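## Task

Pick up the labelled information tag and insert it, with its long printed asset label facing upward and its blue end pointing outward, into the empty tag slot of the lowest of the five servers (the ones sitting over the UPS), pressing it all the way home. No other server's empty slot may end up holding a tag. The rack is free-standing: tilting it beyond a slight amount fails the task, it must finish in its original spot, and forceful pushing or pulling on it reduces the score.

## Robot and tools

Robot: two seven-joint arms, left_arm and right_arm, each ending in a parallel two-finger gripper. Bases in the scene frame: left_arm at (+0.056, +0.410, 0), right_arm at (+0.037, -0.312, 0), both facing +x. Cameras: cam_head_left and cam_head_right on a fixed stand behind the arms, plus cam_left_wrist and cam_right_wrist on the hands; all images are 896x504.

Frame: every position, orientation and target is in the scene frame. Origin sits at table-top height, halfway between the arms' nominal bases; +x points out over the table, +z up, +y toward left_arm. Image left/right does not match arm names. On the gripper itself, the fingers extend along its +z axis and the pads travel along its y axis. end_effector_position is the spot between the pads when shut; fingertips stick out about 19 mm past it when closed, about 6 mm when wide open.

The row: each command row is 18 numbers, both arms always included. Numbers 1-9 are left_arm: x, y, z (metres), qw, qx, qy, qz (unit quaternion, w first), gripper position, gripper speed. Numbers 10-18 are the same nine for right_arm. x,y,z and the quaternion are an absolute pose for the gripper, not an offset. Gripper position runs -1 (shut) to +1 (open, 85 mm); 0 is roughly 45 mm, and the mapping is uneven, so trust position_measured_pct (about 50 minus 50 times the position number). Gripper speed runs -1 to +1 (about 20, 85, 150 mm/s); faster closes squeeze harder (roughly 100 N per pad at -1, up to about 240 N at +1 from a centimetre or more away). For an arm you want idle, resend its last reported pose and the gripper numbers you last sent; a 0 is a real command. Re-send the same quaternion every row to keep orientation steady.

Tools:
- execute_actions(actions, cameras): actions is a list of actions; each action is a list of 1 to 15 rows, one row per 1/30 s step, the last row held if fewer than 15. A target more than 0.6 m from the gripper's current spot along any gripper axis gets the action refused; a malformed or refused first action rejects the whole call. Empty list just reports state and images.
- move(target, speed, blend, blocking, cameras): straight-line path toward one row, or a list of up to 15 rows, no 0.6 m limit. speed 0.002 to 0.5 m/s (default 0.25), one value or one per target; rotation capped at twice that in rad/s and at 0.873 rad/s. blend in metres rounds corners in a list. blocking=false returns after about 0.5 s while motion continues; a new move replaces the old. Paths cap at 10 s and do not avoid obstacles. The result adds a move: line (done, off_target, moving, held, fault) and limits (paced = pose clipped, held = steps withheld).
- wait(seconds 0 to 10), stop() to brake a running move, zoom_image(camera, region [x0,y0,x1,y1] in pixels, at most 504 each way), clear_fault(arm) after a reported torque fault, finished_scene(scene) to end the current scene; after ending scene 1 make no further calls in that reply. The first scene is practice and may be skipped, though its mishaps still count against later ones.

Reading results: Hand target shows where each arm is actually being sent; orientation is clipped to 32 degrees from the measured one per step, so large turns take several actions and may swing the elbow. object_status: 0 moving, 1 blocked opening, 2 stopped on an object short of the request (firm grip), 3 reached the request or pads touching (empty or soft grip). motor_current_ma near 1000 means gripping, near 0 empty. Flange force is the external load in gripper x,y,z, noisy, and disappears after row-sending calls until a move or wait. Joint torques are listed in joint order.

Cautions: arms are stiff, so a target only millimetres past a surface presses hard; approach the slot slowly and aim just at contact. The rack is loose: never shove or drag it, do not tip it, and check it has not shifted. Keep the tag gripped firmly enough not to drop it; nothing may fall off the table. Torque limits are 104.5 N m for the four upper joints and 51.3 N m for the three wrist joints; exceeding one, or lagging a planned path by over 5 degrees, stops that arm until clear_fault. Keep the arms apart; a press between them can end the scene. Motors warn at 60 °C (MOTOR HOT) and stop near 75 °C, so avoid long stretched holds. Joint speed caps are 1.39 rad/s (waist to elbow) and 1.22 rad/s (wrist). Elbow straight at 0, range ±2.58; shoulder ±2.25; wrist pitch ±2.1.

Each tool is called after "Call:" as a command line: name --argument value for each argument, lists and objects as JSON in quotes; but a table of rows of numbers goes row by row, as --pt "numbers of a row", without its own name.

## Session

Call:
execute_actions --actions '[]'

Call:
zoom_image --camera "cam_head_right" --region '[330, 100, 550, 250]'

Call:
zoom_image --camera "cam_head_right" --region '[360, 240, 620, 400]'

Call:
zoom_image --camera "cam_head_left" --region '[360, 240, 620, 400]'

Scene clock: 0.00 s.
left_arm: end_effector_position=(+0.3596, +0.5108, +0.2179) position_measured_pct=0.0 object_status=3 motor_current_ma=0 end_effector_quat_wxyz=(+0.294, +0.883, +0.051, +0.361) | right_arm: end_effector_position=(+0.2904, +0.3468, +0.2414) position_measured_pct=0.0 object_status=3 motor_current_ma=0 end_effector_quat_wxyz=(-0.207, +0.895, -0.166, +0.360)
Joint positions: left_arm=[-0.903 0.372 -0.482 2.371 1.044 1.32 2.654] | right_arm=[-1.562 0.786 0.009 1.236 0.973 1.021 2.291]
Joint velocities: within noise
Joint torques (N m): no reading
Motor temperatures (°C): left_arm=[28 29 28 30 38 34 44] | right_arm=[31 30 26 26 35 43 46]
Flange force (N): no reading
Hand target: left_arm +0.3596, +0.5108, +0.2179; +0.294, +0.883, +0.051, +0.361 | right_arm +0.2904, +0.3468, +0.2414; -0.207, +0.895, -0.166, +0.360
Tool commands: left_gripper/position=+1.0 left_gripper/speed=+1.0 right_gripper/position=+1.0 right_gripper/speed=+1.0
camera_calibration:
cam_left_wrist: T_world_to_cam=[[-0.106698, -0.821297, 0.560435, 0.339523], [-0.736779, -0.313182, -0.599228, 0.611793], [0.667662, -0.476853, -0.571698, 0.274903], [0, 0, 0, 1]] pos_world=[0.30344, 0.60154, 0.333485]
cam_right_wrist: T_world_to_cam=[[-0.145848, -0.842336, -0.518844, 0.462803], [-0.701822, 0.457728, -0.545831, 0.23126], [0.697262, 0.284528, -0.657928, 0.00751381], [0, 0, 0, 1]] pos_world=[0.224563, 0.281844, 0.371295]

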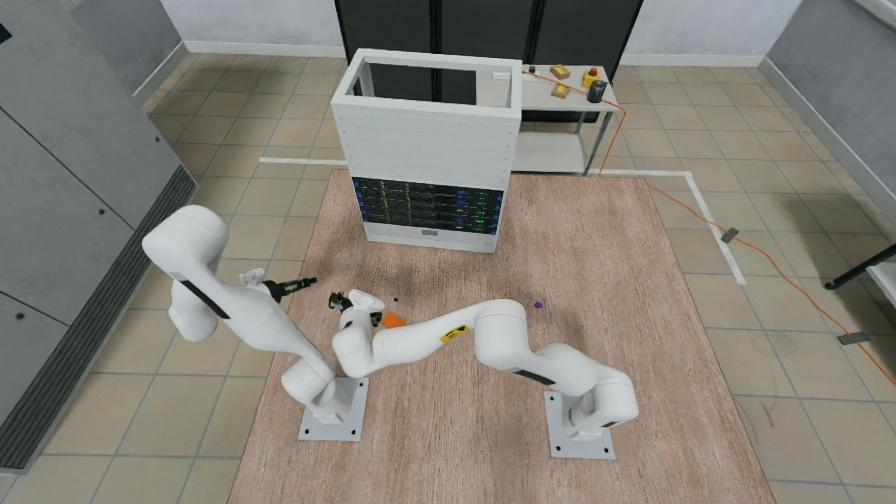

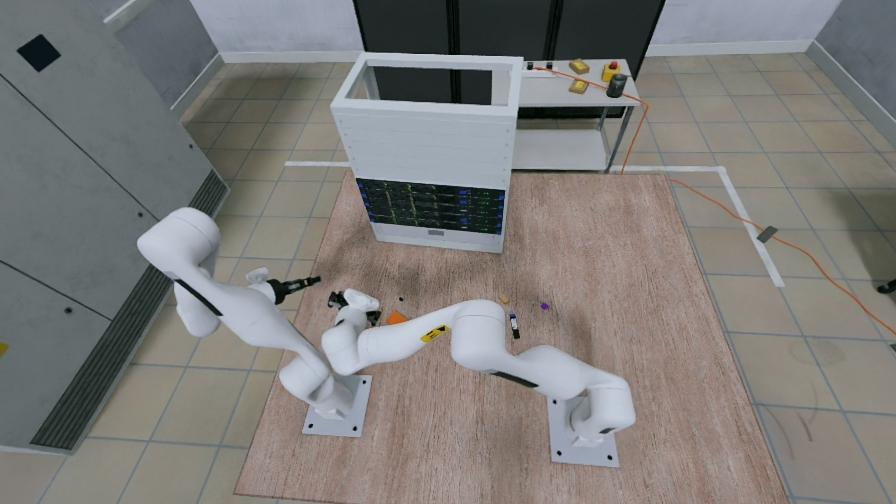

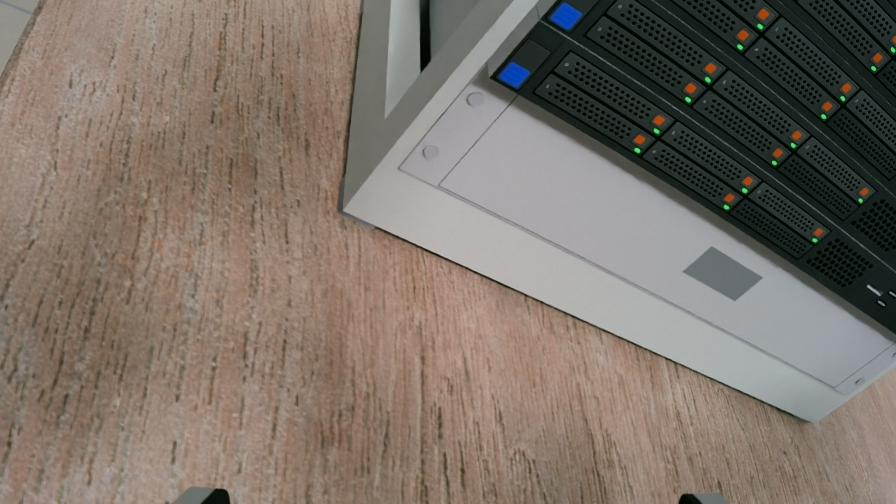

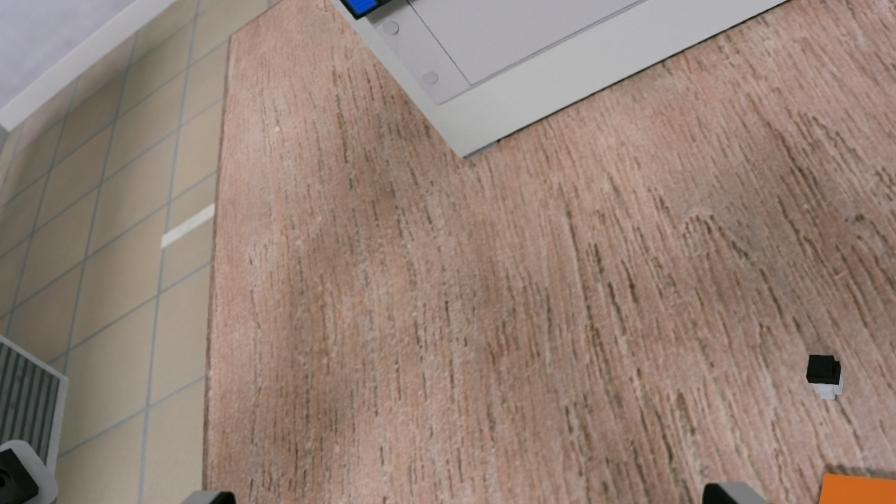

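Scaled by 2.291.

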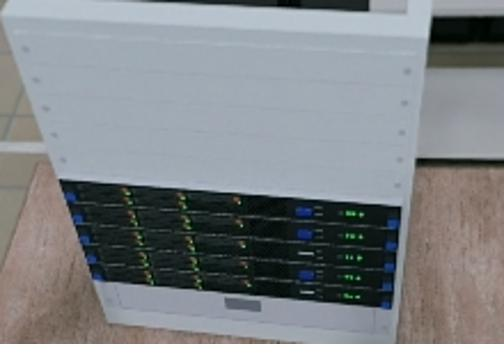

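Scaled by 1.938.

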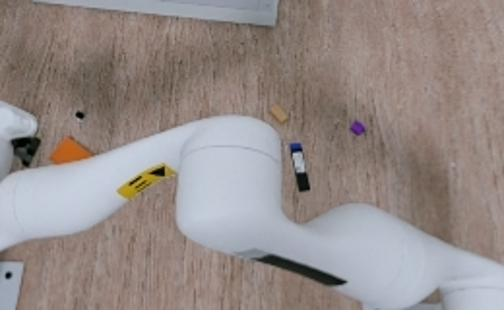

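Scaled by 1.938.

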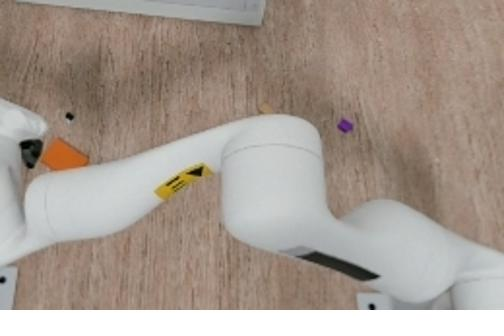

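Call:
move --pt "0.3596 0.5108 0.2179 0.294 0.883 0.051 0.361 1 1 0.30 0.22 0.32 -0.207 0.895 -0.166 0.36 1 1" --pt "0.3596 0.5108 0.2179 0.294 0.883 0.051 0.361 1 1 0.31 -0.13 0.28 0 1 0 0 1 1" --speed 0.12

Scene clock: 75.50 s.
left_arm: end_effector_position=(+0.3596, +0.5108, +0.2179) position_measured_pct=0.0 object_status=3 motor_current_ma=0 end_effector_quat_wxyz=(+0.294, +0.883, +0.051, +0.361) | right_arm: end_effector_position=(+0.3100, -0.1300, +0.2800) position_measured_pct=0.0 object_status=3 motor_current_ma=0 end_effector_quat_wxyz=(+0.000, +1.000, +0.000, +0.000)
Joint positions: left_arm=[-0.903 0.372 -0.482 2.371 1.044 1.32 2.654] | right_arm=[-0.8 0.078 0.151 1.862 -0.013 1.203 4.066]
Joint velocities: within noise
Joint torques (N m): left_arm=[1.09 -10.99 1.19 -3.75 0.87 2.21 -0.15] | right_arm=[-0.44 -10.31 0.71 -8.47 0.25 0.22 0.09]
Motor temperatures (°C): left_arm=[28 29 28 30 38 34 44] | right_arm=[31 31 26 26 35 43 46]
Flange force (N): left_arm=[-4.9 -0.1 -2.3] | right_arm=[0.7 -0.7 1.5]
Hand target: left_arm +0.3596, +0.5108, +0.2179; +0.294, +0.883, +0.051, +0.361 | right_arm +0.3100, -0.1300, +0.2800; +0.000, +1.000, +0.000, +0.000
Off the commanded pose: left_arm 0.000 m, 0 deg | right_arm 0.000 m, 0 deg.
move: done
camera_calibration:
cam_left_wrist: T_world_to_cam=[[-0.106652, -0.821131, 0.560687, 0.339381], [-0.736745, -0.313419, -0.599146, 0.611837], [0.667706, -0.476984, -0.571537, 0.274857], [0, 0, 0, 1]] pos_world=[0.30344, 0.60154, 0.333384]
cam_right_wrist: T_world_to_cam=[[-0.0230188, -0.999414, -0.025339, -0.112598], [-0.999367, 0.0223155, 0.027696, 0.359376], [-0.0271143, 0.0259605, -0.999295, 0.441408], [0, 0, 0, 1]] pos_world=[0.368525, -0.132011, 0.428291]

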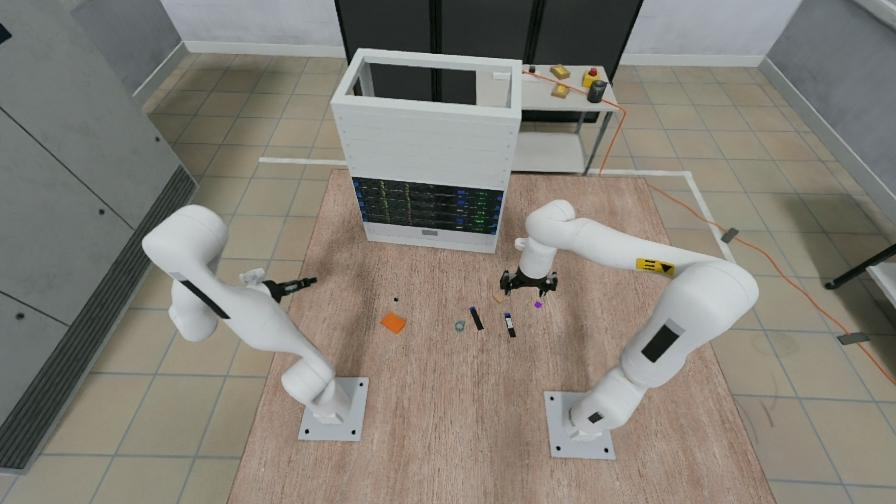

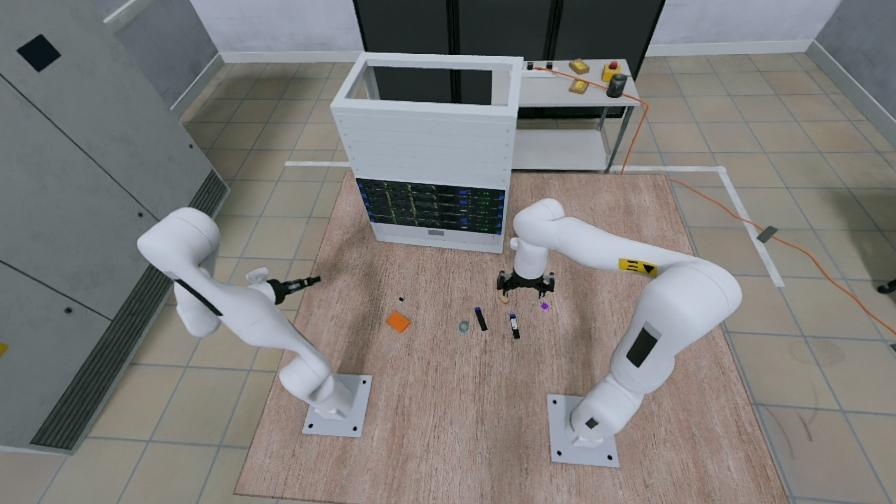

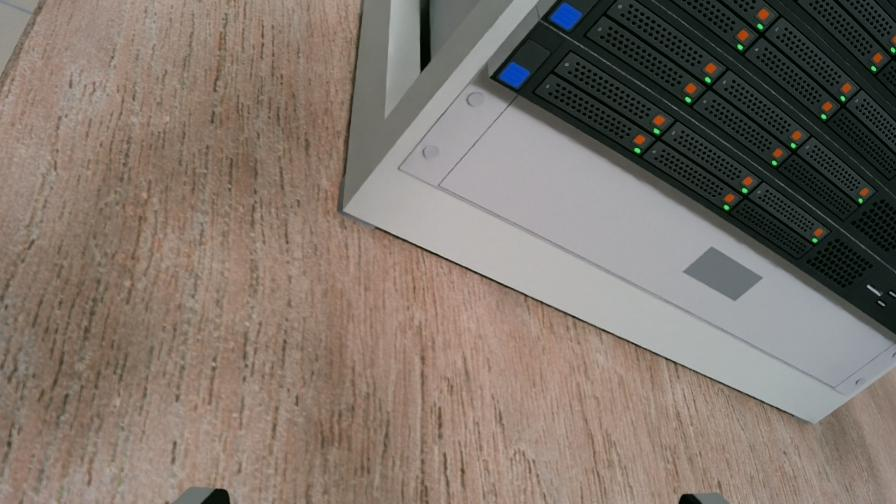

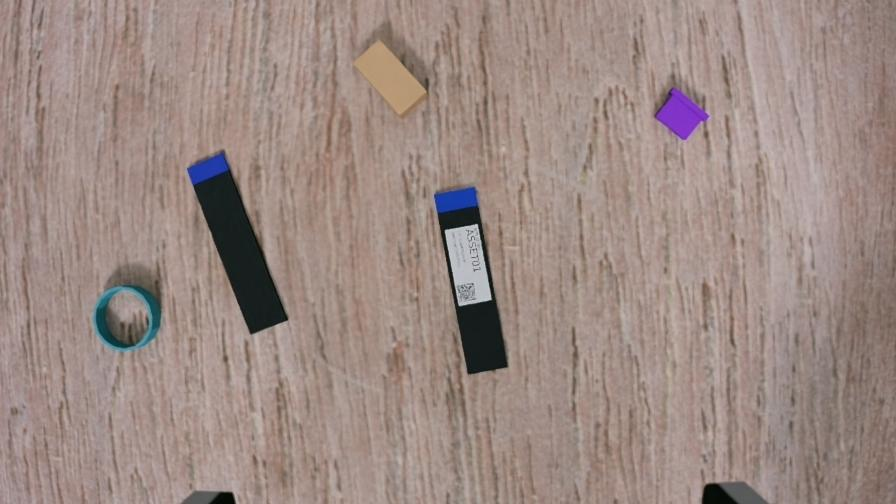

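Call:
move --pt "0.3596 0.5108 0.2179 0.294 0.883 0.051 0.361 1 1 0.3419 -0.1322 0.12 0 0.99705 0.0767 0 -0.1 -0.5" --pt "0.3596 0.5108 0.2179 0.294 0.883 0.051 0.361 1 1 0.3419 -0.1322 0.03 0 0.99705 0.0767 0 -0.1 -0.5" --speed '[0.12,0.06]' --cameras '["cam_right_wrist","cam_head_left"]'

Call:
zoom_image --camera "cam_head_left" --region '[460, 260, 560, 350]'

Scene clock: 102.00 s.
left_arm: end_effector_position=(+0.3596, +0.5108, +0.2179) position_measured_pct=0.0 object_status=3 motor_current_ma=0 end_effector_quat_wxyz=(+0.294, +0.883, +0.051, +0.361) | right_arm: end_effector_position=(+0.3419, -0.1322, +0.0300) position_measured_pct=55.0 object_status=3 motor_current_ma=0 end_effector_quat_wxyz=(+0.000, +0.997, +0.077, +0.000)
Joint positions: left_arm=[-0.903 0.372 -0.482 2.371 1.044 1.32 2.654] | right_arm=[-0.659 0.598 0.079 2.166 -0.12 0.381 4.383]
Joint velocities: within noise
Joint torques (N m): left_arm=[1.11 -11 1.2 -3.79 0.87 2.21 -0.16] | right_arm=[-0.42 -15.22 1.19 -3.55 0.24 0.22 0.06]
Motor temperatures (°C): left_arm=[28 29 28 30 38 34 44] | right_arm=[31 31 26 26 35 43 46]
Flange force (N): left_arm=[-5.0 -0.1 -2.3] | right_arm=[-0.2 1.4 3.0]
Hand target: left_arm +0.3596, +0.5108, +0.2179; +0.294, +0.883, +0.051, +0.361 | right_arm +0.3419, -0.1322, +0.0300; +0.000, +0.997, +0.077, +0.000
Off the commanded pose: left_arm 0.000 m, 0 deg | right_arm 0.000 m, 0 deg.
move: done
camera_calibration:
cam_right_wrist: T_world_to_cam=[[0.130082, -0.991179, -0.025345, -0.171667], [-0.991027, -0.13077, 0.0276731, 0.375158], [-0.0307434, 0.0215178, -0.999296, 0.19316], [0, 0, 0, 1]] pos_world=[0.40006, -0.12525, 0.178291]
Images, in order (width x height): cam_head_left 896x504, cam_right_wrist 896x504.

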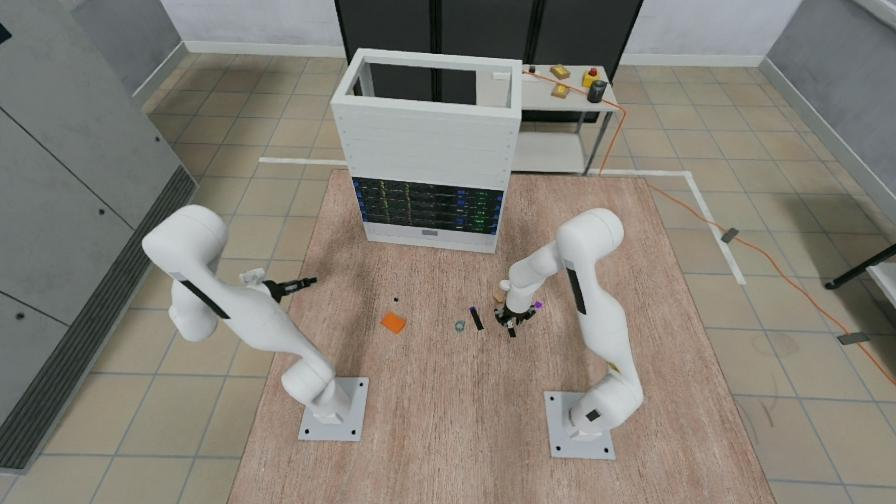

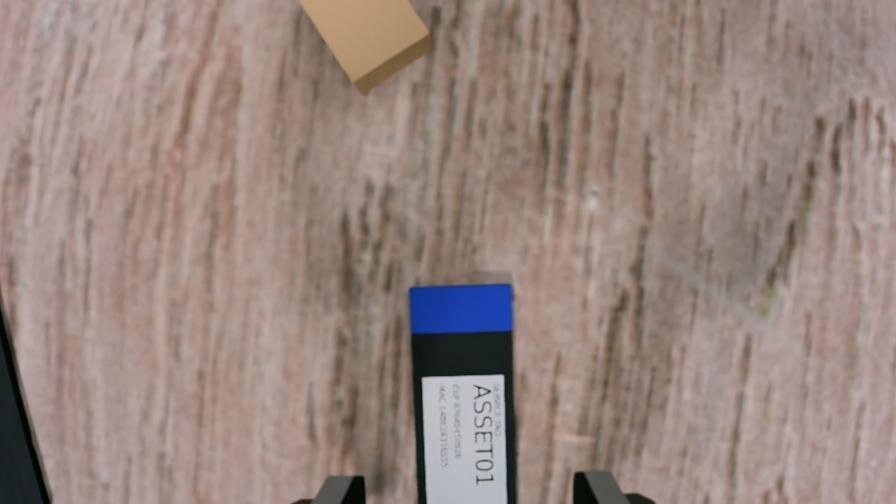

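Scaled by 5.040.

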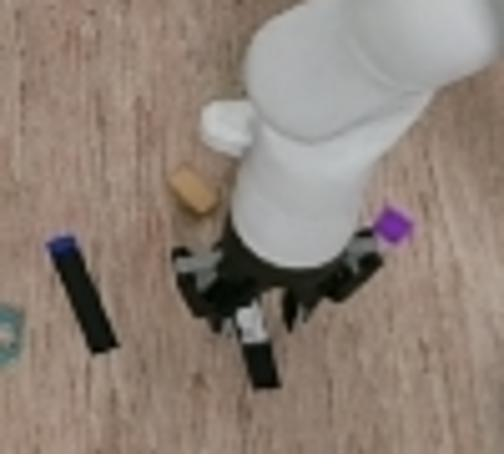

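Call:
move --target '[0.3596,0.5108,0.2179,0.294,0.883,0.051,0.361,1,1,0.3419,-0.1322,0.0215,0,0.99705,0.0767,0,-0.42,-1]' --speed 0.02 --cameras '[]'

Scene clock: 108.03 s.
left_arm: end_effector_position=(+0.3596, +0.5108, +0.2179) position_measured_pct=0.0 object_status=3 motor_current_ma=0 end_effector_quat_wxyz=(+0.294, +0.883, +0.051, +0.361) | right_arm: end_effector_position=(+0.3419, -0.1322, +0.0215) position_measured_pct=71.0 object_status=0 motor_current_ma=0 end_effector_quat_wxyz=(+0.000, +0.997, +0.077, +0.000)
Joint positions: left_arm=[-0.903 0.372 -0.482 2.371 1.044 1.32 2.654] | right_arm=[-0.654 0.621 0.073 2.17 -0.123 0.354 4.386]
Joint velocities: within noise
Joint torques (N m): left_arm=[1.1 -11.04 1.19 -3.73 0.9 2.18 -0.13] | right_arm=[-0.41 -15.38 1.15 -3.36 0.21 0.2 0.07]
Motor temperatures (°C): left_arm=[28 29 28 30 38 34 44] | right_arm=[31 31 26 26 35 43 46]
Flange force (N): left_arm=[-5.0 -0.3 -2.4] | right_arm=[-0.4 1.4 3.0]
Hand target: left_arm +0.3596, +0.5108, +0.2179; +0.294, +0.883, +0.051, +0.361 | right_arm +0.3419, -0.1322, +0.0215; +0.000, +0.997, +0.077, +0.000
Off the commanded pose: left_arm 0.000 m, 0 deg | right_arm 0.000 m, 0 deg.
move: done
No camera images: "cameras" was empty.

Call:
move --target '[0.3596,0.5108,0.2179,0.294,0.883,0.051,0.361,1,1,0.3419,-0.1322,0.0195,0,0.99705,0.0767,0,-0.42,-1]' --speed 0.01 --cameras '[]'

Scene clock: 117.03 s.
left_arm: end_effector_position=(+0.3596, +0.5108, +0.2179) position_measured_pct=0.0 object_status=3 motor_current_ma=0 end_effector_quat_wxyz=(+0.294, +0.883, +0.051, +0.361) | right_arm: end_effector_position=(+0.3419, -0.1322, +0.0196) position_measured_pct=71.0 object_status=3 motor_current_ma=0 end_effector_quat_wxyz=(+0.000, +0.997, +0.077, +0.000)
Joint positions: left_arm=[-0.903 0.372 -0.482 2.371 1.044 1.32 2.654] | right_arm=[-0.653 0.626 0.072 2.171 -0.123 0.348 4.386]
Joint velocities: within noise
Joint torques (N m): left_arm=[1.1 -11.04 1.18 -3.75 0.88 2.21 -0.14] | right_arm=[-0.22 -3.37 0.91 -4.74 0.16 -2.78 0.01]
Motor temperatures (°C): left_arm=[28 29 28 30 38 34 44] | right_arm=[31 31 26 26 35 43 46]
Flange force (N): left_arm=[-5.0 -0.3 -2.3] | right_arm=[-9.6 4.7 -38.4]
Hand target: left_arm +0.3596, +0.5108, +0.2179; +0.294, +0.883, +0.051, +0.361 | right_arm +0.3419, -0.1322, +0.0195; +0.000, +0.997, +0.077, +0.000
Off the commanded pose: left_arm 0.000 m, 0 deg | right_arm 0.000 m, 0 deg.
move: done
No camera images: "cameras" was empty.

Call:
move --target '[0.3596,0.5108,0.2179,0.294,0.883,0.051,0.361,1,1,0.3419,-0.1322,0.0213,0,0.99705,0.0767,0,-0.42,-1]' --speed 0.01 --cameras '[]'

Call:
move --target '[0.3596,0.5108,0.2179,0.294,0.883,0.051,0.361,1,1,0.3419,-0.1322,0.0213,0,0.99705,0.0767,0,-0.58,-1]' --speed 0.01 --cameras '["cam_right_wrist"]'

Call:
wait --seconds 1 --cameras '[]'

Scene clock: 124.20 s.
left_arm: end_effector_position=(+0.3596, +0.5108, +0.2179) position_measured_pct=0.0 object_status=3 motor_current_ma=0 end_effector_quat_wxyz=(+0.294, +0.883, +0.051, +0.361) | right_arm: end_effector_position=(+0.3419, -0.1322, +0.0213) position_measured_pct=71.0 object_status=3 motor_current_ma=0 end_effector_quat_wxyz=(+0.000, +0.997, +0.077, +0.000)
Joint positions: left_arm=[-0.903 0.372 -0.482 2.371 1.044 1.32 2.654] | right_arm=[-0.654 0.621 0.073 2.17 -0.123 0.354 4.386]
Joint velocities: within noise
Joint torques (N m): left_arm=[1.11 -11.01 1.2 -3.74 0.87 2.24 -0.14] | right_arm=[-0.44 -15.32 1.13 -3.34 0.16 0.22 0.08]
Motor temperatures (°C): left_arm=[28 29 28 30 38 34 44] | right_arm=[31 31 26 26 35 43 46]
Flange force (N): left_arm=[-5.0 -0.2 -2.3] | right_arm=[-0.4 1.5 2.8]
Hand target: left_arm +0.3596, +0.5108, +0.2179; +0.294, +0.883, +0.051, +0.361 | right_arm +0.3419, -0.1322, +0.0213; +0.000, +0.997, +0.077, +0.000
Off the commanded pose: left_arm 0.000 m, 0 deg | right_arm 0.000 m, 0 deg.
move: done
No camera images: "cameras" was empty.

Scene clock: 125.20 s.
left_arm: end_effector_position=(+0.3596, +0.5108, +0.2179) position_measured_pct=0.0 object_status=3 motor_current_ma=0 end_effector_quat_wxyz=(+0.294, +0.883, +0.051, +0.361) | right_arm: end_effector_position=(+0.3419, -0.1322, +0.0213) position_measured_pct=78.4 object_status=0 motor_current_ma=580 end_effector_quat_wxyz=(+0.000, +0.997, +0.077, +0.000)
Joint positions: left_arm=[-0.903 0.372 -0.482 2.371 1.044 1.32 2.654] | right_arm=[-0.654 0.621 0.073 2.17 -0.123 0.354 4.386]
Joint velocities: within noise
Joint torques (N m): left_arm=[1.09 -11.03 1.18 -3.74 0.88 2.23 -0.14] | right_arm=[-0.48 -12.38 0.92 -3.54 0.15 -0.45 0.07]
Motor temperatures (°C): left_arm=[28 29 28 30 38 34 44] | right_arm=[31 31 26 26 35 43 46]
Flange force (N): left_arm=[-5.0 -0.2 -2.3] | right_arm=[-2.2 2.4 -7.2]
Hand target: left_arm +0.3596, +0.5108, +0.2179; +0.294, +0.883, +0.051, +0.361 | right_arm +0.3419, -0.1322, +0.0213; +0.000, +0.997, +0.077, +0.000
Off the commanded pose: left_arm 0.000 m, 0 deg | right_arm 0.000 m, 0 deg.
move: done
camera_calibration:
cam_right_wrist: T_world_to_cam=[[0.130084, -0.991179, -0.0253451, -0.171889], [-0.991026, -0.130772, 0.0276731, 0.375398], [-0.0307434, 0.0215178, -0.999296, 0.184466], [0, 0, 0, 1]] pos_world=[0.40006, -0.12525, 0.169591]
Images, in order (width x height): cam_right_wrist 896x504.

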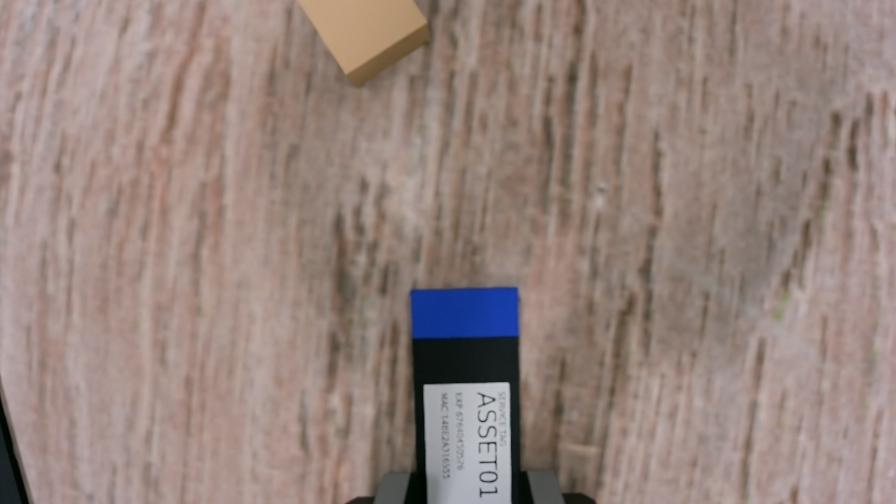

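Scene clock: 126.20 s.
left_arm: end_effector_position=(+0.3596, +0.5108, +0.2179) position_measured_pct=0.0 object_status=3 motor_current_ma=0 end_effector_quat_wxyz=(+0.294, +0.883, +0.051, +0.361) | right_arm: end_effector_position=(+0.3419, -0.1322, +0.0213) position_measured_pct=78.4 object_status=3 motor_current_ma=570 end_effector_quat_wxyz=(+0.000, +0.997, +0.077, +0.000)
Joint positions: left_arm=[-0.903 0.372 -0.482 2.371 1.044 1.32 2.654] | right_arm=[-0.654 0.621 0.073 2.17 -0.123 0.354 4.386]
Joint velocities: within noise
Joint torques (N m): left_arm=[1.11 -11.01 1.17 -3.74 0.88 2.22 -0.13] | right_arm=[-0.55 -12.2 0.97 -3.53 0.17 -0.47 0.06]
Motor temperatures (°C): left_arm=[28 29 28 30 38 34 44] | right_arm=[31 31 26 26 35 43 46]
Flange force (N): left_arm=[-5.0 -0.2 -2.3] | right_arm=[-2.3 2.7 -7.7]
Hand target: left_arm +0.3596, +0.5108, +0.2179; +0.294, +0.883, +0.051, +0.361 | right_arm +0.3419, -0.1322, +0.0213; +0.000, +0.997, +0.077, +0.000
Tool commands: left_gripper/position=+1.0 left_gripper/speed=+1.0 right_gripper/position=-0.58 right_gripper/speed=-1.0
Off the commanded pose: left_arm 0.000 m, 0 deg | right_arm 0.000 m, 0 deg.
wait: 1.00 s; at rest by 0.17 s
No camera images: "cameras" was empty.

Call:
move --pt "0.3596 0.5108 0.2179 0.294 0.883 0.051 0.361 1 1 0.3419 -0.1322 0.10 0 0.99705 0.0767 0 -0.58 -1" --pt "0.3596 0.5108 0.2179 0.294 0.883 0.051 0.361 1 1 0.40 -0.06 0.12 0 0.684 0.7295 0 -0.58 -1" --pt "0.3596 0.5108 0.2179 0.294 0.883 0.051 0.361 1 1 0.46 0.0 0.12 0 0.0323 0.9995 0 -0.58 -1" --speed '[0.08,0.25,0.25]'

Scene clock: 150.80 s.
left_arm: end_effector_position=(+0.3596, +0.5108, +0.2179) position_measured_pct=0.0 object_status=3 motor_current_ma=0 end_effector_quat_wxyz=(+0.294, +0.883, +0.051, +0.361) | right_arm: end_effector_position=(+0.4600, +0.0000, +0.1200) position_measured_pct=78.4 object_status=3 motor_current_ma=570 end_effector_quat_wxyz=(+0.000, +0.032, +0.999, +0.000)
Joint positions: left_arm=[-0.903 0.372 -0.482 2.371 1.044 1.32 2.654] | right_arm=[-0.324 0.761 -0.623 1.474 0.479 1.062 6.737]
Joint velocities: within noise
Joint torques (N m): left_arm=[1.13 -11.01 1.21 -3.75 0.88 2.22 -0.13] | right_arm=[-0.44 -20.62 -2.69 -7.03 0.12 0.29 0.06]
Motor temperatures (°C): left_arm=[28 29 28 30 38 34 44] | right_arm=[31 31 26 26 35 43 46]
Flange force (N): left_arm=[-5.1 -0.2 -2.4] | right_arm=[-0.2 -0.8 1.0]
Hand target: left_arm +0.3596, +0.5108, +0.2179; +0.294, +0.883, +0.051, +0.361 | right_arm +0.4600, +0.0000, +0.1200; +0.000, +0.032, +0.999, +0.000
Off the commanded pose: left_arm 0.000 m, 0 deg | right_arm 0.000 m, 0 deg.
move: done
camera_calibration:
cam_left_wrist: T_world_to_cam=[[-0.106652, -0.821131, 0.560687, 0.339381], [-0.736745, -0.313419, -0.599146, 0.611837], [0.667706, -0.476984, -0.571537, 0.274857], [0, 0, 0, 1]] pos_world=[0.30344, 0.60154, 0.333384]
cam_right_wrist: T_world_to_cam=[[0.0875989, 0.995834, -0.0253377, -0.0341599], [0.995832, -0.0868937, 0.027711, -0.40691], [0.0253939, -0.0276595, -0.999295, 0.258062], [0, 0, 0, 1]] pos_world=[0.401653, 0.00579753, 0.268291]

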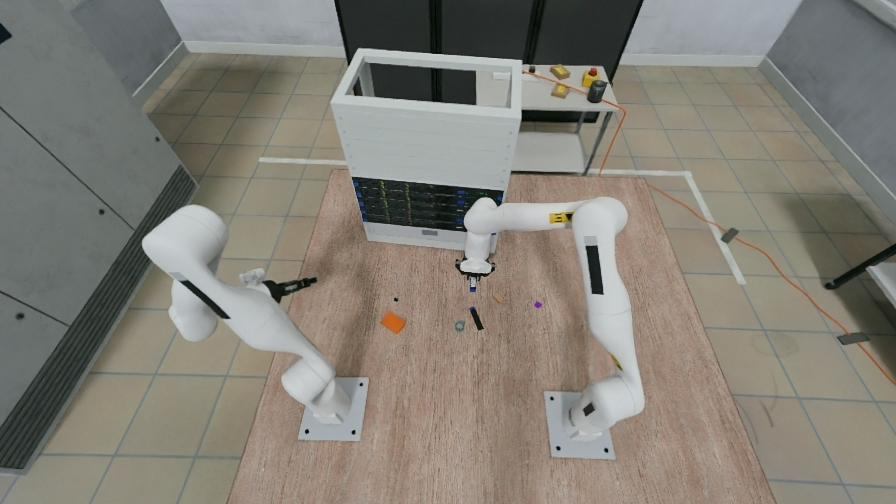

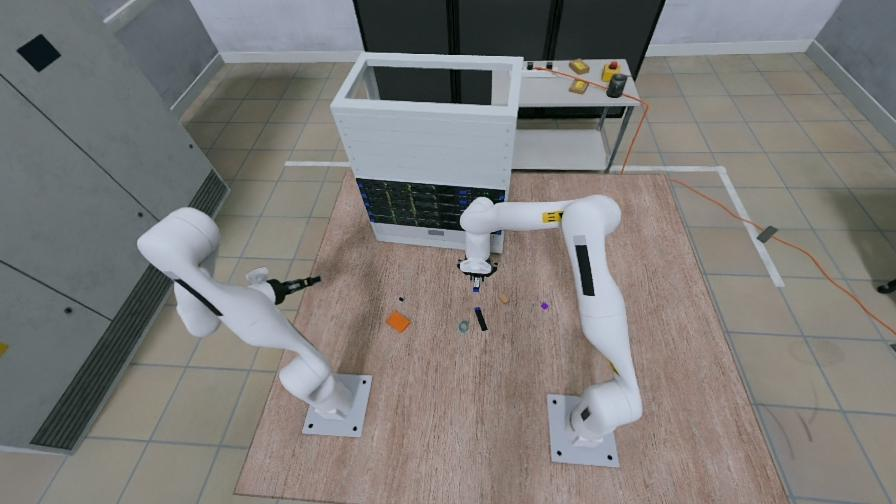

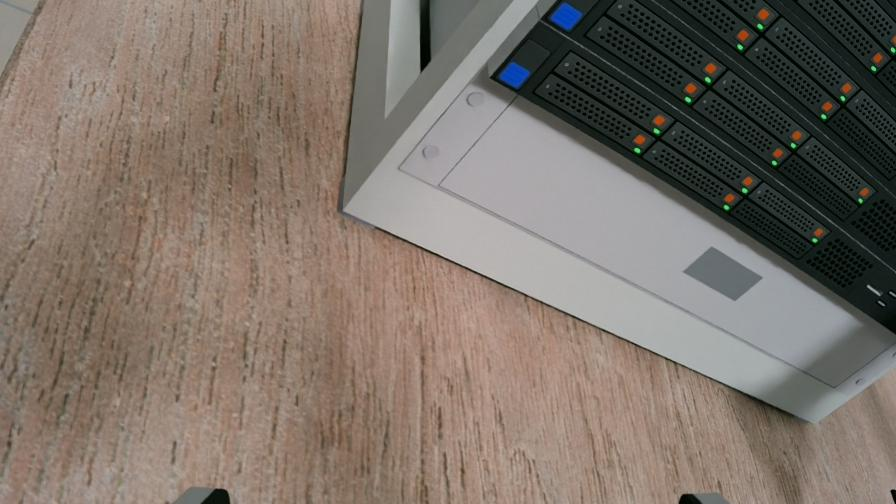

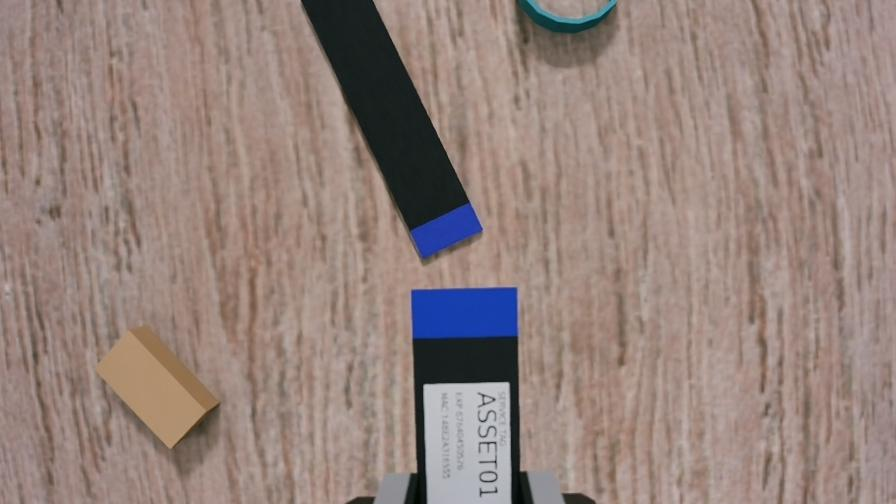

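Call:
move --pt "0.3596 0.5108 0.2179 0.294 0.883 0.051 0.361 1 1 0.475 0.005 0.035 0 0.0323 0.9995 0 -0.58 -1" --pt "0.3596 0.5108 0.2179 0.294 0.883 0.051 0.361 1 1 0.475 0.005 0.0222 0 0.0323 0.9995 0 -0.58 -1" --speed '[0.08,0.02]' --cameras '[]'

Call:
move --target '[0.3596,0.5108,0.2179,0.294,0.883,0.051,0.361,1,1,0.475,0.005,0.0216,0,0.0323,0.9995,0,-0.58,-1]' --speed 0.01 --cameras '[]'

Scene clock: 165.17 s.
left_arm: end_effector_position=(+0.3596, +0.5108, +0.2179) position_measured_pct=0.0 object_status=3 motor_current_ma=0 end_effector_quat_wxyz=(+0.294, +0.883, +0.051, +0.361) | right_arm: end_effector_position=(+0.4750, +0.0050, +0.0223) position_measured_pct=78.4 object_status=3 motor_current_ma=570 end_effector_quat_wxyz=(+0.000, +0.032, +0.999, +0.000)
Joint positions: left_arm=[-0.903 0.372 -0.482 2.371 1.044 1.32 2.654] | right_arm=[-0.36 0.929 -0.552 1.487 0.571 0.89 6.691]
Joint velocities: within noise
Joint torques (N m): left_arm=[1.08 -11 1.2 -3.76 0.86 2.23 -0.15] | right_arm=[-0.49 -16.75 -1.59 -5.59 0.56 -0.81 0.05]
Motor temperatures (°C): left_arm=[28 29 28 30 38 34 44] | right_arm=[31 31 26 26 35 43 46]
Flange force (N): left_arm=[-4.9 -0.1 -2.2] | right_arm=[3.1 -3.7 -11.3]
Hand target: left_arm +0.3596, +0.5108, +0.2179; +0.294, +0.883, +0.051, +0.361 | right_arm +0.4750, +0.0050, +0.0222; +0.000, +0.032, +0.999, +0.000
Off the commanded pose: left_arm 0.000 m, 0 deg | right_arm 0.000 m, 0 deg.
move: done
No camera images: "cameras" was empty.

Scene clock: 165.87 s.
left_arm: end_effector_position=(+0.3596, +0.5108, +0.2179) position_measured_pct=0.0 object_status=3 motor_current_ma=0 end_effector_quat_wxyz=(+0.294, +0.883, +0.051, +0.361) | right_arm: end_effector_position=(+0.4750, +0.0050, +0.0216) position_measured_pct=78.4 object_status=3 motor_current_ma=570 end_effector_quat_wxyz=(+0.000, +0.032, +0.999, +0.000)
Joint positions: left_arm=[-0.903 0.372 -0.482 2.371 1.044 1.32 2.654] | right_arm=[-0.36 0.93 -0.552 1.488 0.572 0.889 6.69]
Joint velocities: within noise
Joint torques (N m): left_arm=[1.06 -11.02 1.2 -3.76 0.88 2.23 -0.14] | right_arm=[-0.61 -9.44 -0.05 -5.45 1.29 -2.9 0.09]
Motor temperatures (°C): left_arm=[28 29 28 30 38 34 44] | right_arm=[31 31 26 26 35 43 46]
Flange force (N): left_arm=[-5.0 -0.1 -2.2] | right_arm=[7.9 -7.9 -28.8]
Hand target: left_arm +0.3596, +0.5108, +0.2179; +0.294, +0.883, +0.051, +0.361 | right_arm +0.4750, +0.0050, +0.0216; +0.000, +0.032, +0.999, +0.000
Off the commanded pose: left_arm 0.000 m, 0 deg | right_arm 0.000 m, 0 deg.
move: done
No camera images: "cameras" was empty.

Call:
move --target '[0.3596,0.5108,0.2179,0.294,0.883,0.051,0.361,1,1,0.475,0.005,0.0226,0,0.0323,0.9995,0,-0.58,-1]' --speed 0.01 --cameras '[]'

Call:
move --target '[0.3596,0.5108,0.2179,0.294,0.883,0.051,0.361,1,1,0.475,0.005,0.0226,0,0.0323,0.9995,0,-0.2,-1]' --speed 0.01 --cameras '["cam_right_wrist"]'

Call:
move --target '[0.3596,0.5108,0.2179,0.294,0.883,0.051,0.361,1,1,0.475,0.005,0.16,0,0.0323,0.9995,0,-0.2,-1]' --speed 0.06 --cameras '["cam_right_wrist"]'

Scene clock: 183.17 s.
left_arm: end_effector_position=(+0.3596, +0.5108, +0.2179) position_measured_pct=0.0 object_status=3 motor_current_ma=0 end_effector_quat_wxyz=(+0.294, +0.883, +0.051, +0.361) | right_arm: end_effector_position=(+0.4750, +0.0050, +0.0226) position_measured_pct=78.4 object_status=3 motor_current_ma=570 end_effector_quat_wxyz=(+0.000, +0.032, +0.999, +0.000)
Joint positions: left_arm=[-0.903 0.372 -0.482 2.371 1.044 1.32 2.654] | right_arm=[-0.36 0.928 -0.552 1.487 0.571 0.89 6.691]
Joint velocities: within noise
Joint torques (N m): left_arm=[1.1 -11.03 1.23 -3.78 0.89 2.2 -0.16] | right_arm=[-0.57 -18.84 -2.23 -5.2 0.19 -0.07 0.04]
Motor temperatures (°C): left_arm=[28 29 28 30 38 34 44] | right_arm=[31 31 26 26 35 43 46]
Flange force (N): left_arm=[-5.1 -0.1 -2.4] | right_arm=[0.6 -1.8 -5.9]
Hand target: left_arm +0.3596, +0.5108, +0.2179; +0.294, +0.883, +0.051, +0.361 | right_arm +0.4750, +0.0050, +0.0226; +0.000, +0.032, +0.999, +0.000
Off the commanded pose: left_arm 0.000 m, 0 deg | right_arm 0.000 m, 0 deg.
move: done
No camera images: "cameras" was empty.

Scene clock: 184.23 s.
left_arm: end_effector_position=(+0.3596, +0.5108, +0.2179) position_measured_pct=0.0 object_status=3 motor_current_ma=0 end_effector_quat_wxyz=(+0.294, +0.883, +0.051, +0.361) | right_arm: end_effector_position=(+0.4750, +0.0050, +0.0226) position_measured_pct=60.2 object_status=0 motor_current_ma=0 end_effector_quat_wxyz=(+0.000, +0.032, +0.999, +0.000)
Joint positions: left_arm=[-0.903 0.372 -0.482 2.371 1.044 1.32 2.654] | right_arm=[-0.36 0.928 -0.552 1.487 0.571 0.89 6.691]
Joint velocities: within noise
Joint torques (N m): left_arm=[1.09 -11.02 1.13 -3.78 0.84 2.23 -0.14] | right_arm=[-0.41 -22.12 -2.81 -5.91 0.13 0.29 0.08]
Motor temperatures (°C): left_arm=[28 29 28 30 38 34 44] | right_arm=[31 31 26 26 35 43 46]
Flange force (N): left_arm=[-5.0 -0.2 -2.0] | right_arm=[-0.4 -0.5 0.8]
Hand target: left_arm +0.3596, +0.5108, +0.2179; +0.294, +0.883, +0.051, +0.361 | right_arm +0.4750, +0.0050, +0.0226; +0.000, +0.032, +0.999, +0.000
Off the commanded pose: left_arm 0.000 m, 0 deg | right_arm 0.000 m, 0 deg.
move: done
camera_calibration:
cam_right_wrist: T_world_to_cam=[[0.0874997, 0.995842, -0.0253395, -0.0428791], [0.995841, -0.0867945, 0.0277087, -0.418718], [0.0253941, -0.0276586, -0.999295, 0.160488], [0, 0, 0, 1]] pos_world=[0.416653, 0.0107972, 0.170891]
Images, in order (width x height): cam_right_wrist 896x504.

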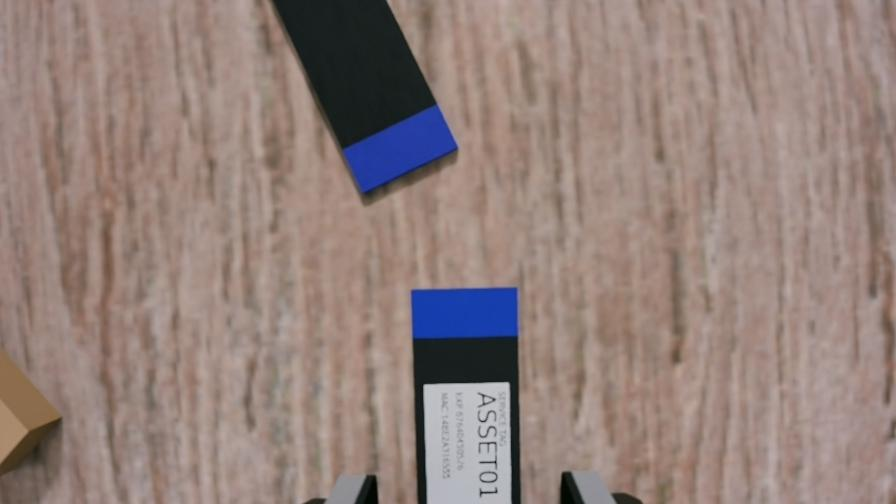

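Scene clock: 186.80 s.
left_arm: end_effector_position=(+0.3596, +0.5108, +0.2179) position_measured_pct=0.0 object_status=3 motor_current_ma=0 end_effector_quat_wxyz=(+0.294, +0.883, +0.051, +0.361) | right_arm: end_effector_position=(+0.4750, +0.0050, +0.1600) position_measured_pct=60.2 object_status=3 motor_current_ma=0 end_effector_quat_wxyz=(+0.000, +0.032, +0.999, +0.000)
Joint positions: left_arm=[-0.903 0.372 -0.482 2.371 1.044 1.32 2.654] | right_arm=[-0.322 0.742 -0.638 1.362 0.45 1.184 6.785]
Joint velocities: within noise
Joint torques (N m): left_arm=[1.07 -10.98 1.18 -3.78 0.88 2.22 -0.16] | right_arm=[-0.49 -20.93 -2.65 -7.64 0.15 0.27 0.07]
Motor temperatures (°C): left_arm=[28 30 28 30 38 34 44] | right_arm=[31 31 26 26 35 43 46]
Flange force (N): left_arm=[-4.9 0.1 -2.3] | right_arm=[0.2 -1.2 1.1]
Hand target: left_arm +0.3596, +0.5108, +0.2179; +0.294, +0.883, +0.051, +0.361 | right_arm +0.4750, +0.0050, +0.1600; +0.000, +0.032, +0.999, +0.000
Off the commanded pose: left_arm 0.000 m, 0 deg | right_arm 0.000 m, 0 deg.
move: done
camera_calibration:
cam_right_wrist: T_world_to_cam=[[0.0875021, 0.995842, -0.0253395, -0.0393984], [0.995841, -0.0867969, 0.0277087, -0.422525], [0.0253941, -0.0276586, -0.999295, 0.297791], [0, 0, 0, 1]] pos_world=[0.416653, 0.0107973, 0.308291]
Images, in order (width x height): cam_right_wrist 896x504.

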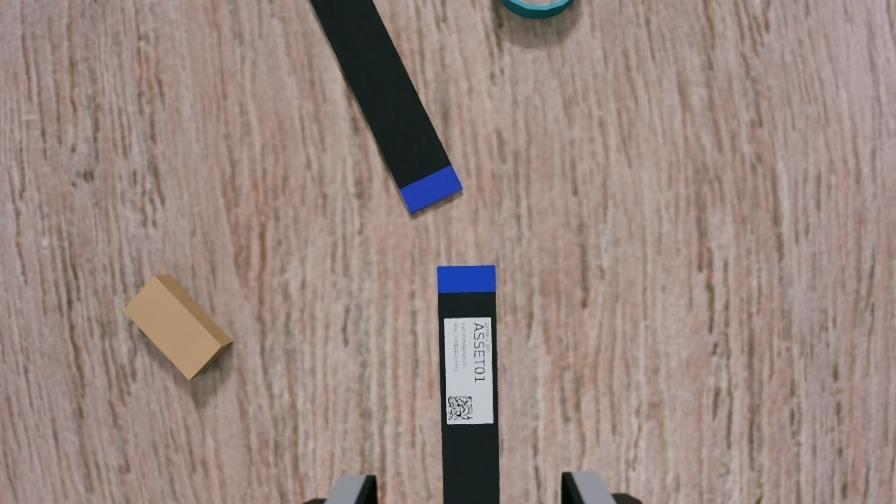

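Call:
move --pt "0.3596 0.5108 0.2179 0.294 0.883 0.051 0.361 1 1 0.415 0.0092 0.16 0.01614 0.86555 -0.02796 0.49974 -0.2 -1" --pt "0.3596 0.5108 0.2179 0.294 0.883 0.051 0.361 1 1 0.4335 0.0080 0.05 0.01614 0.86555 -0.02796 0.49974 -0.2 -1" --speed '[0.2,0.06]'

Call:
move --target '[0.3596,0.5108,0.2179,0.294,0.883,0.051,0.361,1,1,0.4335,0.0080,0.027,0.01614,0.86555,-0.02796,0.49974,-0.3,-1]' --speed 0.03 --cameras '["cam_right_wrist"]'

Call:
zoom_image --camera "cam_right_wrist" --region '[250, 300, 650, 504]'

Scene clock: 225.00 s.
left_arm: end_effector_position=(+0.3596, +0.5108, +0.2179) position_measured_pct=0.0 object_status=3 motor_current_ma=0 end_effector_quat_wxyz=(+0.294, +0.883, +0.051, +0.361) | right_arm: end_effector_position=(+0.4335, +0.0080, +0.0500) position_measured_pct=60.2 object_status=3 motor_current_ma=0 end_effector_quat_wxyz=(+0.016, +0.866, -0.028, +0.500)
Joint positions: left_arm=[-0.903 0.372 -0.482 2.371 1.044 1.32 2.654] | right_arm=[-1.07 0.994 -0.278 2.121 -1.33 -1.26 4.824]
Joint velocities: within noise
Joint torques (N m): left_arm=[1.13 -11.02 1.21 -3.72 0.91 2.2 -0.15] | right_arm=[-0.38 -18.75 1.15 -1.34 0.47 -2.36 0.04]
Motor temperatures (°C): left_arm=[28 30 28 30 38 34 44] | right_arm=[31 31 26 26 35 43 46]
Flange force (N): left_arm=[-5.0 -0.2 -2.6] | right_arm=[-1.4 0.8 -0.2]
Hand target: left_arm +0.3596, +0.5108, +0.2179; +0.294, +0.883, +0.051, +0.361 | right_arm +0.4335, +0.0080, +0.0500; +0.016, +0.866, -0.028, +0.500
Off the commanded pose: left_arm 0.000 m, 0 deg | right_arm 0.000 m, 0 deg.
move: done
camera_calibration:
cam_left_wrist: T_world_to_cam=[[-0.106652, -0.821131, 0.560687, 0.339381], [-0.736745, -0.313419, -0.599146, 0.611837], [0.667706, -0.476984, -0.571537, 0.274857], [0, 0, 0, 1]] pos_world=[0.30344, 0.60154, 0.333384]
cam_right_wrist: T_world_to_cam=[[-0.0540872, -0.998001, -0.0326822, 0.0361973], [-0.521152, 0.0561326, -0.851616, 0.322489], [0.851748, -0.0290291, -0.523147, -0.193046], [0, 0, 0, 1]] pos_world=[0.33445, 0.0124188, 0.174828]

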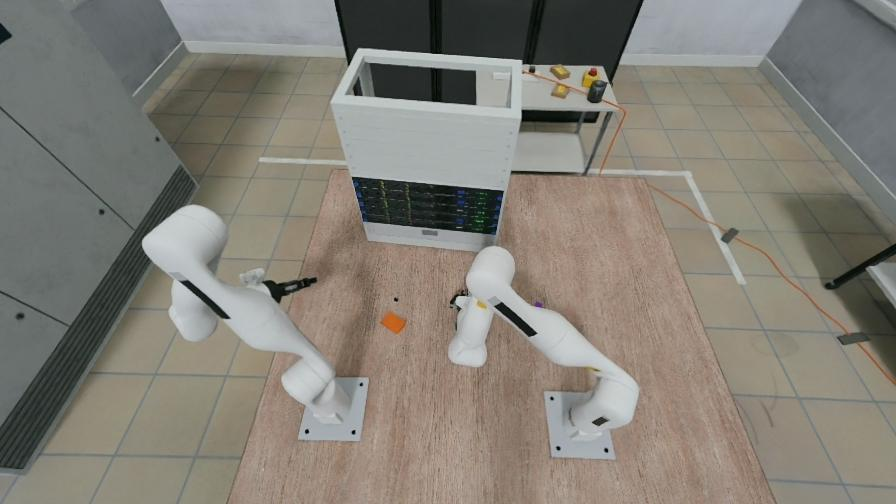

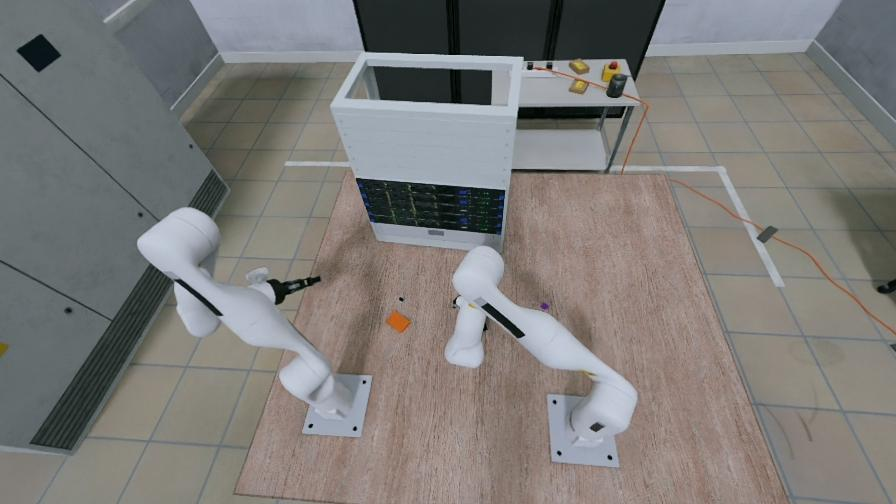

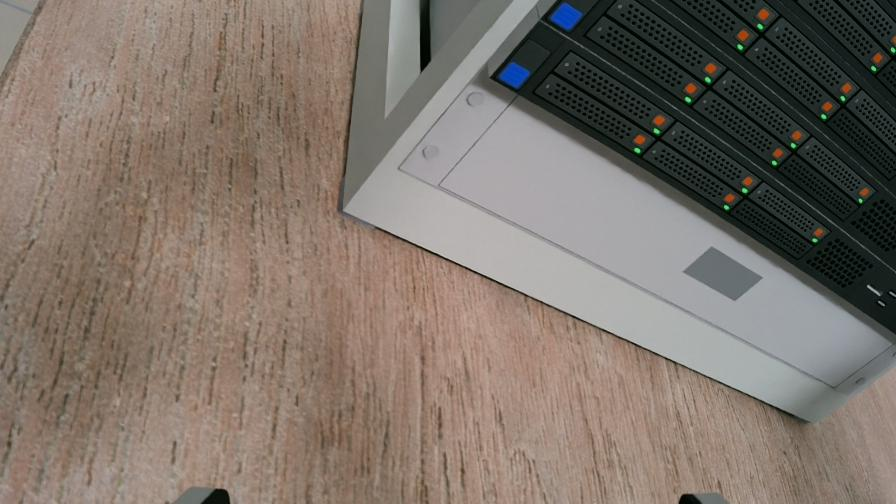

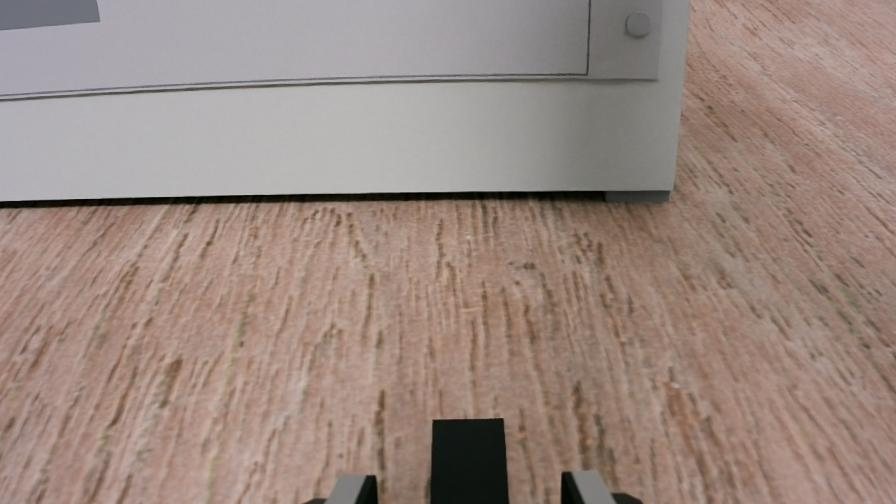

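Scene clock: 226.03 s.
left_arm: end_effector_position=(+0.3596, +0.5108, +0.2179) position_measured_pct=0.0 object_status=3 motor_current_ma=0 end_effector_quat_wxyz=(+0.294, +0.883, +0.051, +0.361) | right_arm: end_effector_position=(+0.4335, +0.0080, +0.0270) position_measured_pct=64.9 object_status=3 motor_current_ma=0 end_effector_quat_wxyz=(+0.016, +0.866, -0.028, +0.500)
Joint positions: left_arm=[-0.903 0.372 -0.482 2.371 1.044 1.32 2.654] | right_arm=[-1.074 1.058 -0.27 2.103 -1.302 -1.273 4.78]
Joint velocities: within noise
Joint torques (N m): left_arm=[1.1 -10.99 1.2 -3.71 0.87 2.19 -0.14] | right_arm=[-0.45 -19 1.19 -1.02 0.35 -2.34 0.08]
Motor temperatures (°C): left_arm=[28 30 28 30 38 34 44] | right_arm=[31 31 26 26 35 43 46]
Flange force (N): left_arm=[-4.9 -0.2 -2.4] | right_arm=[-1.3 1.2 -0.2]
Hand target: left_arm +0.3596, +0.5108, +0.2179; +0.294, +0.883, +0.051, +0.361 | right_arm +0.4335, +0.0080, +0.0270; +0.016, +0.866, -0.028, +0.500
Off the commanded pose: left_arm 0.000 m, 0 deg | right_arm 0.000 m, 0 deg.
move: done
camera_calibration:
cam_right_wrist: T_world_to_cam=[[-0.0540781, -0.998002, -0.032684, 0.035343], [-0.521036, 0.0561253, -0.851687, 0.302879], [0.85182, -0.0290281, -0.52303, -0.205122], [0, 0, 0, 1]] pos_world=[0.33445, 0.0123189, 0.151828]
Images, in order (width x height): cam_right_wrist 896x504.

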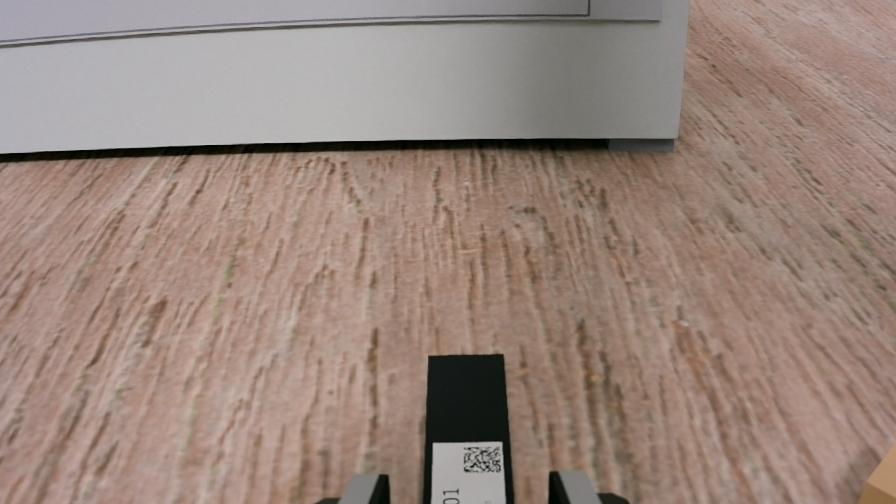

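Scaled by 1.260 from the camera's 896x504 image, which has a finer 1280x720 frame.

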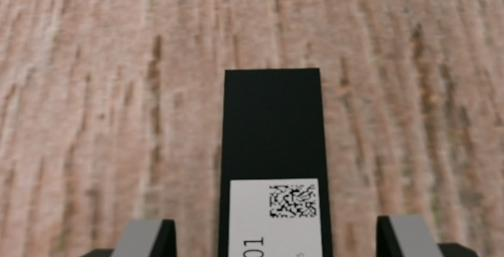

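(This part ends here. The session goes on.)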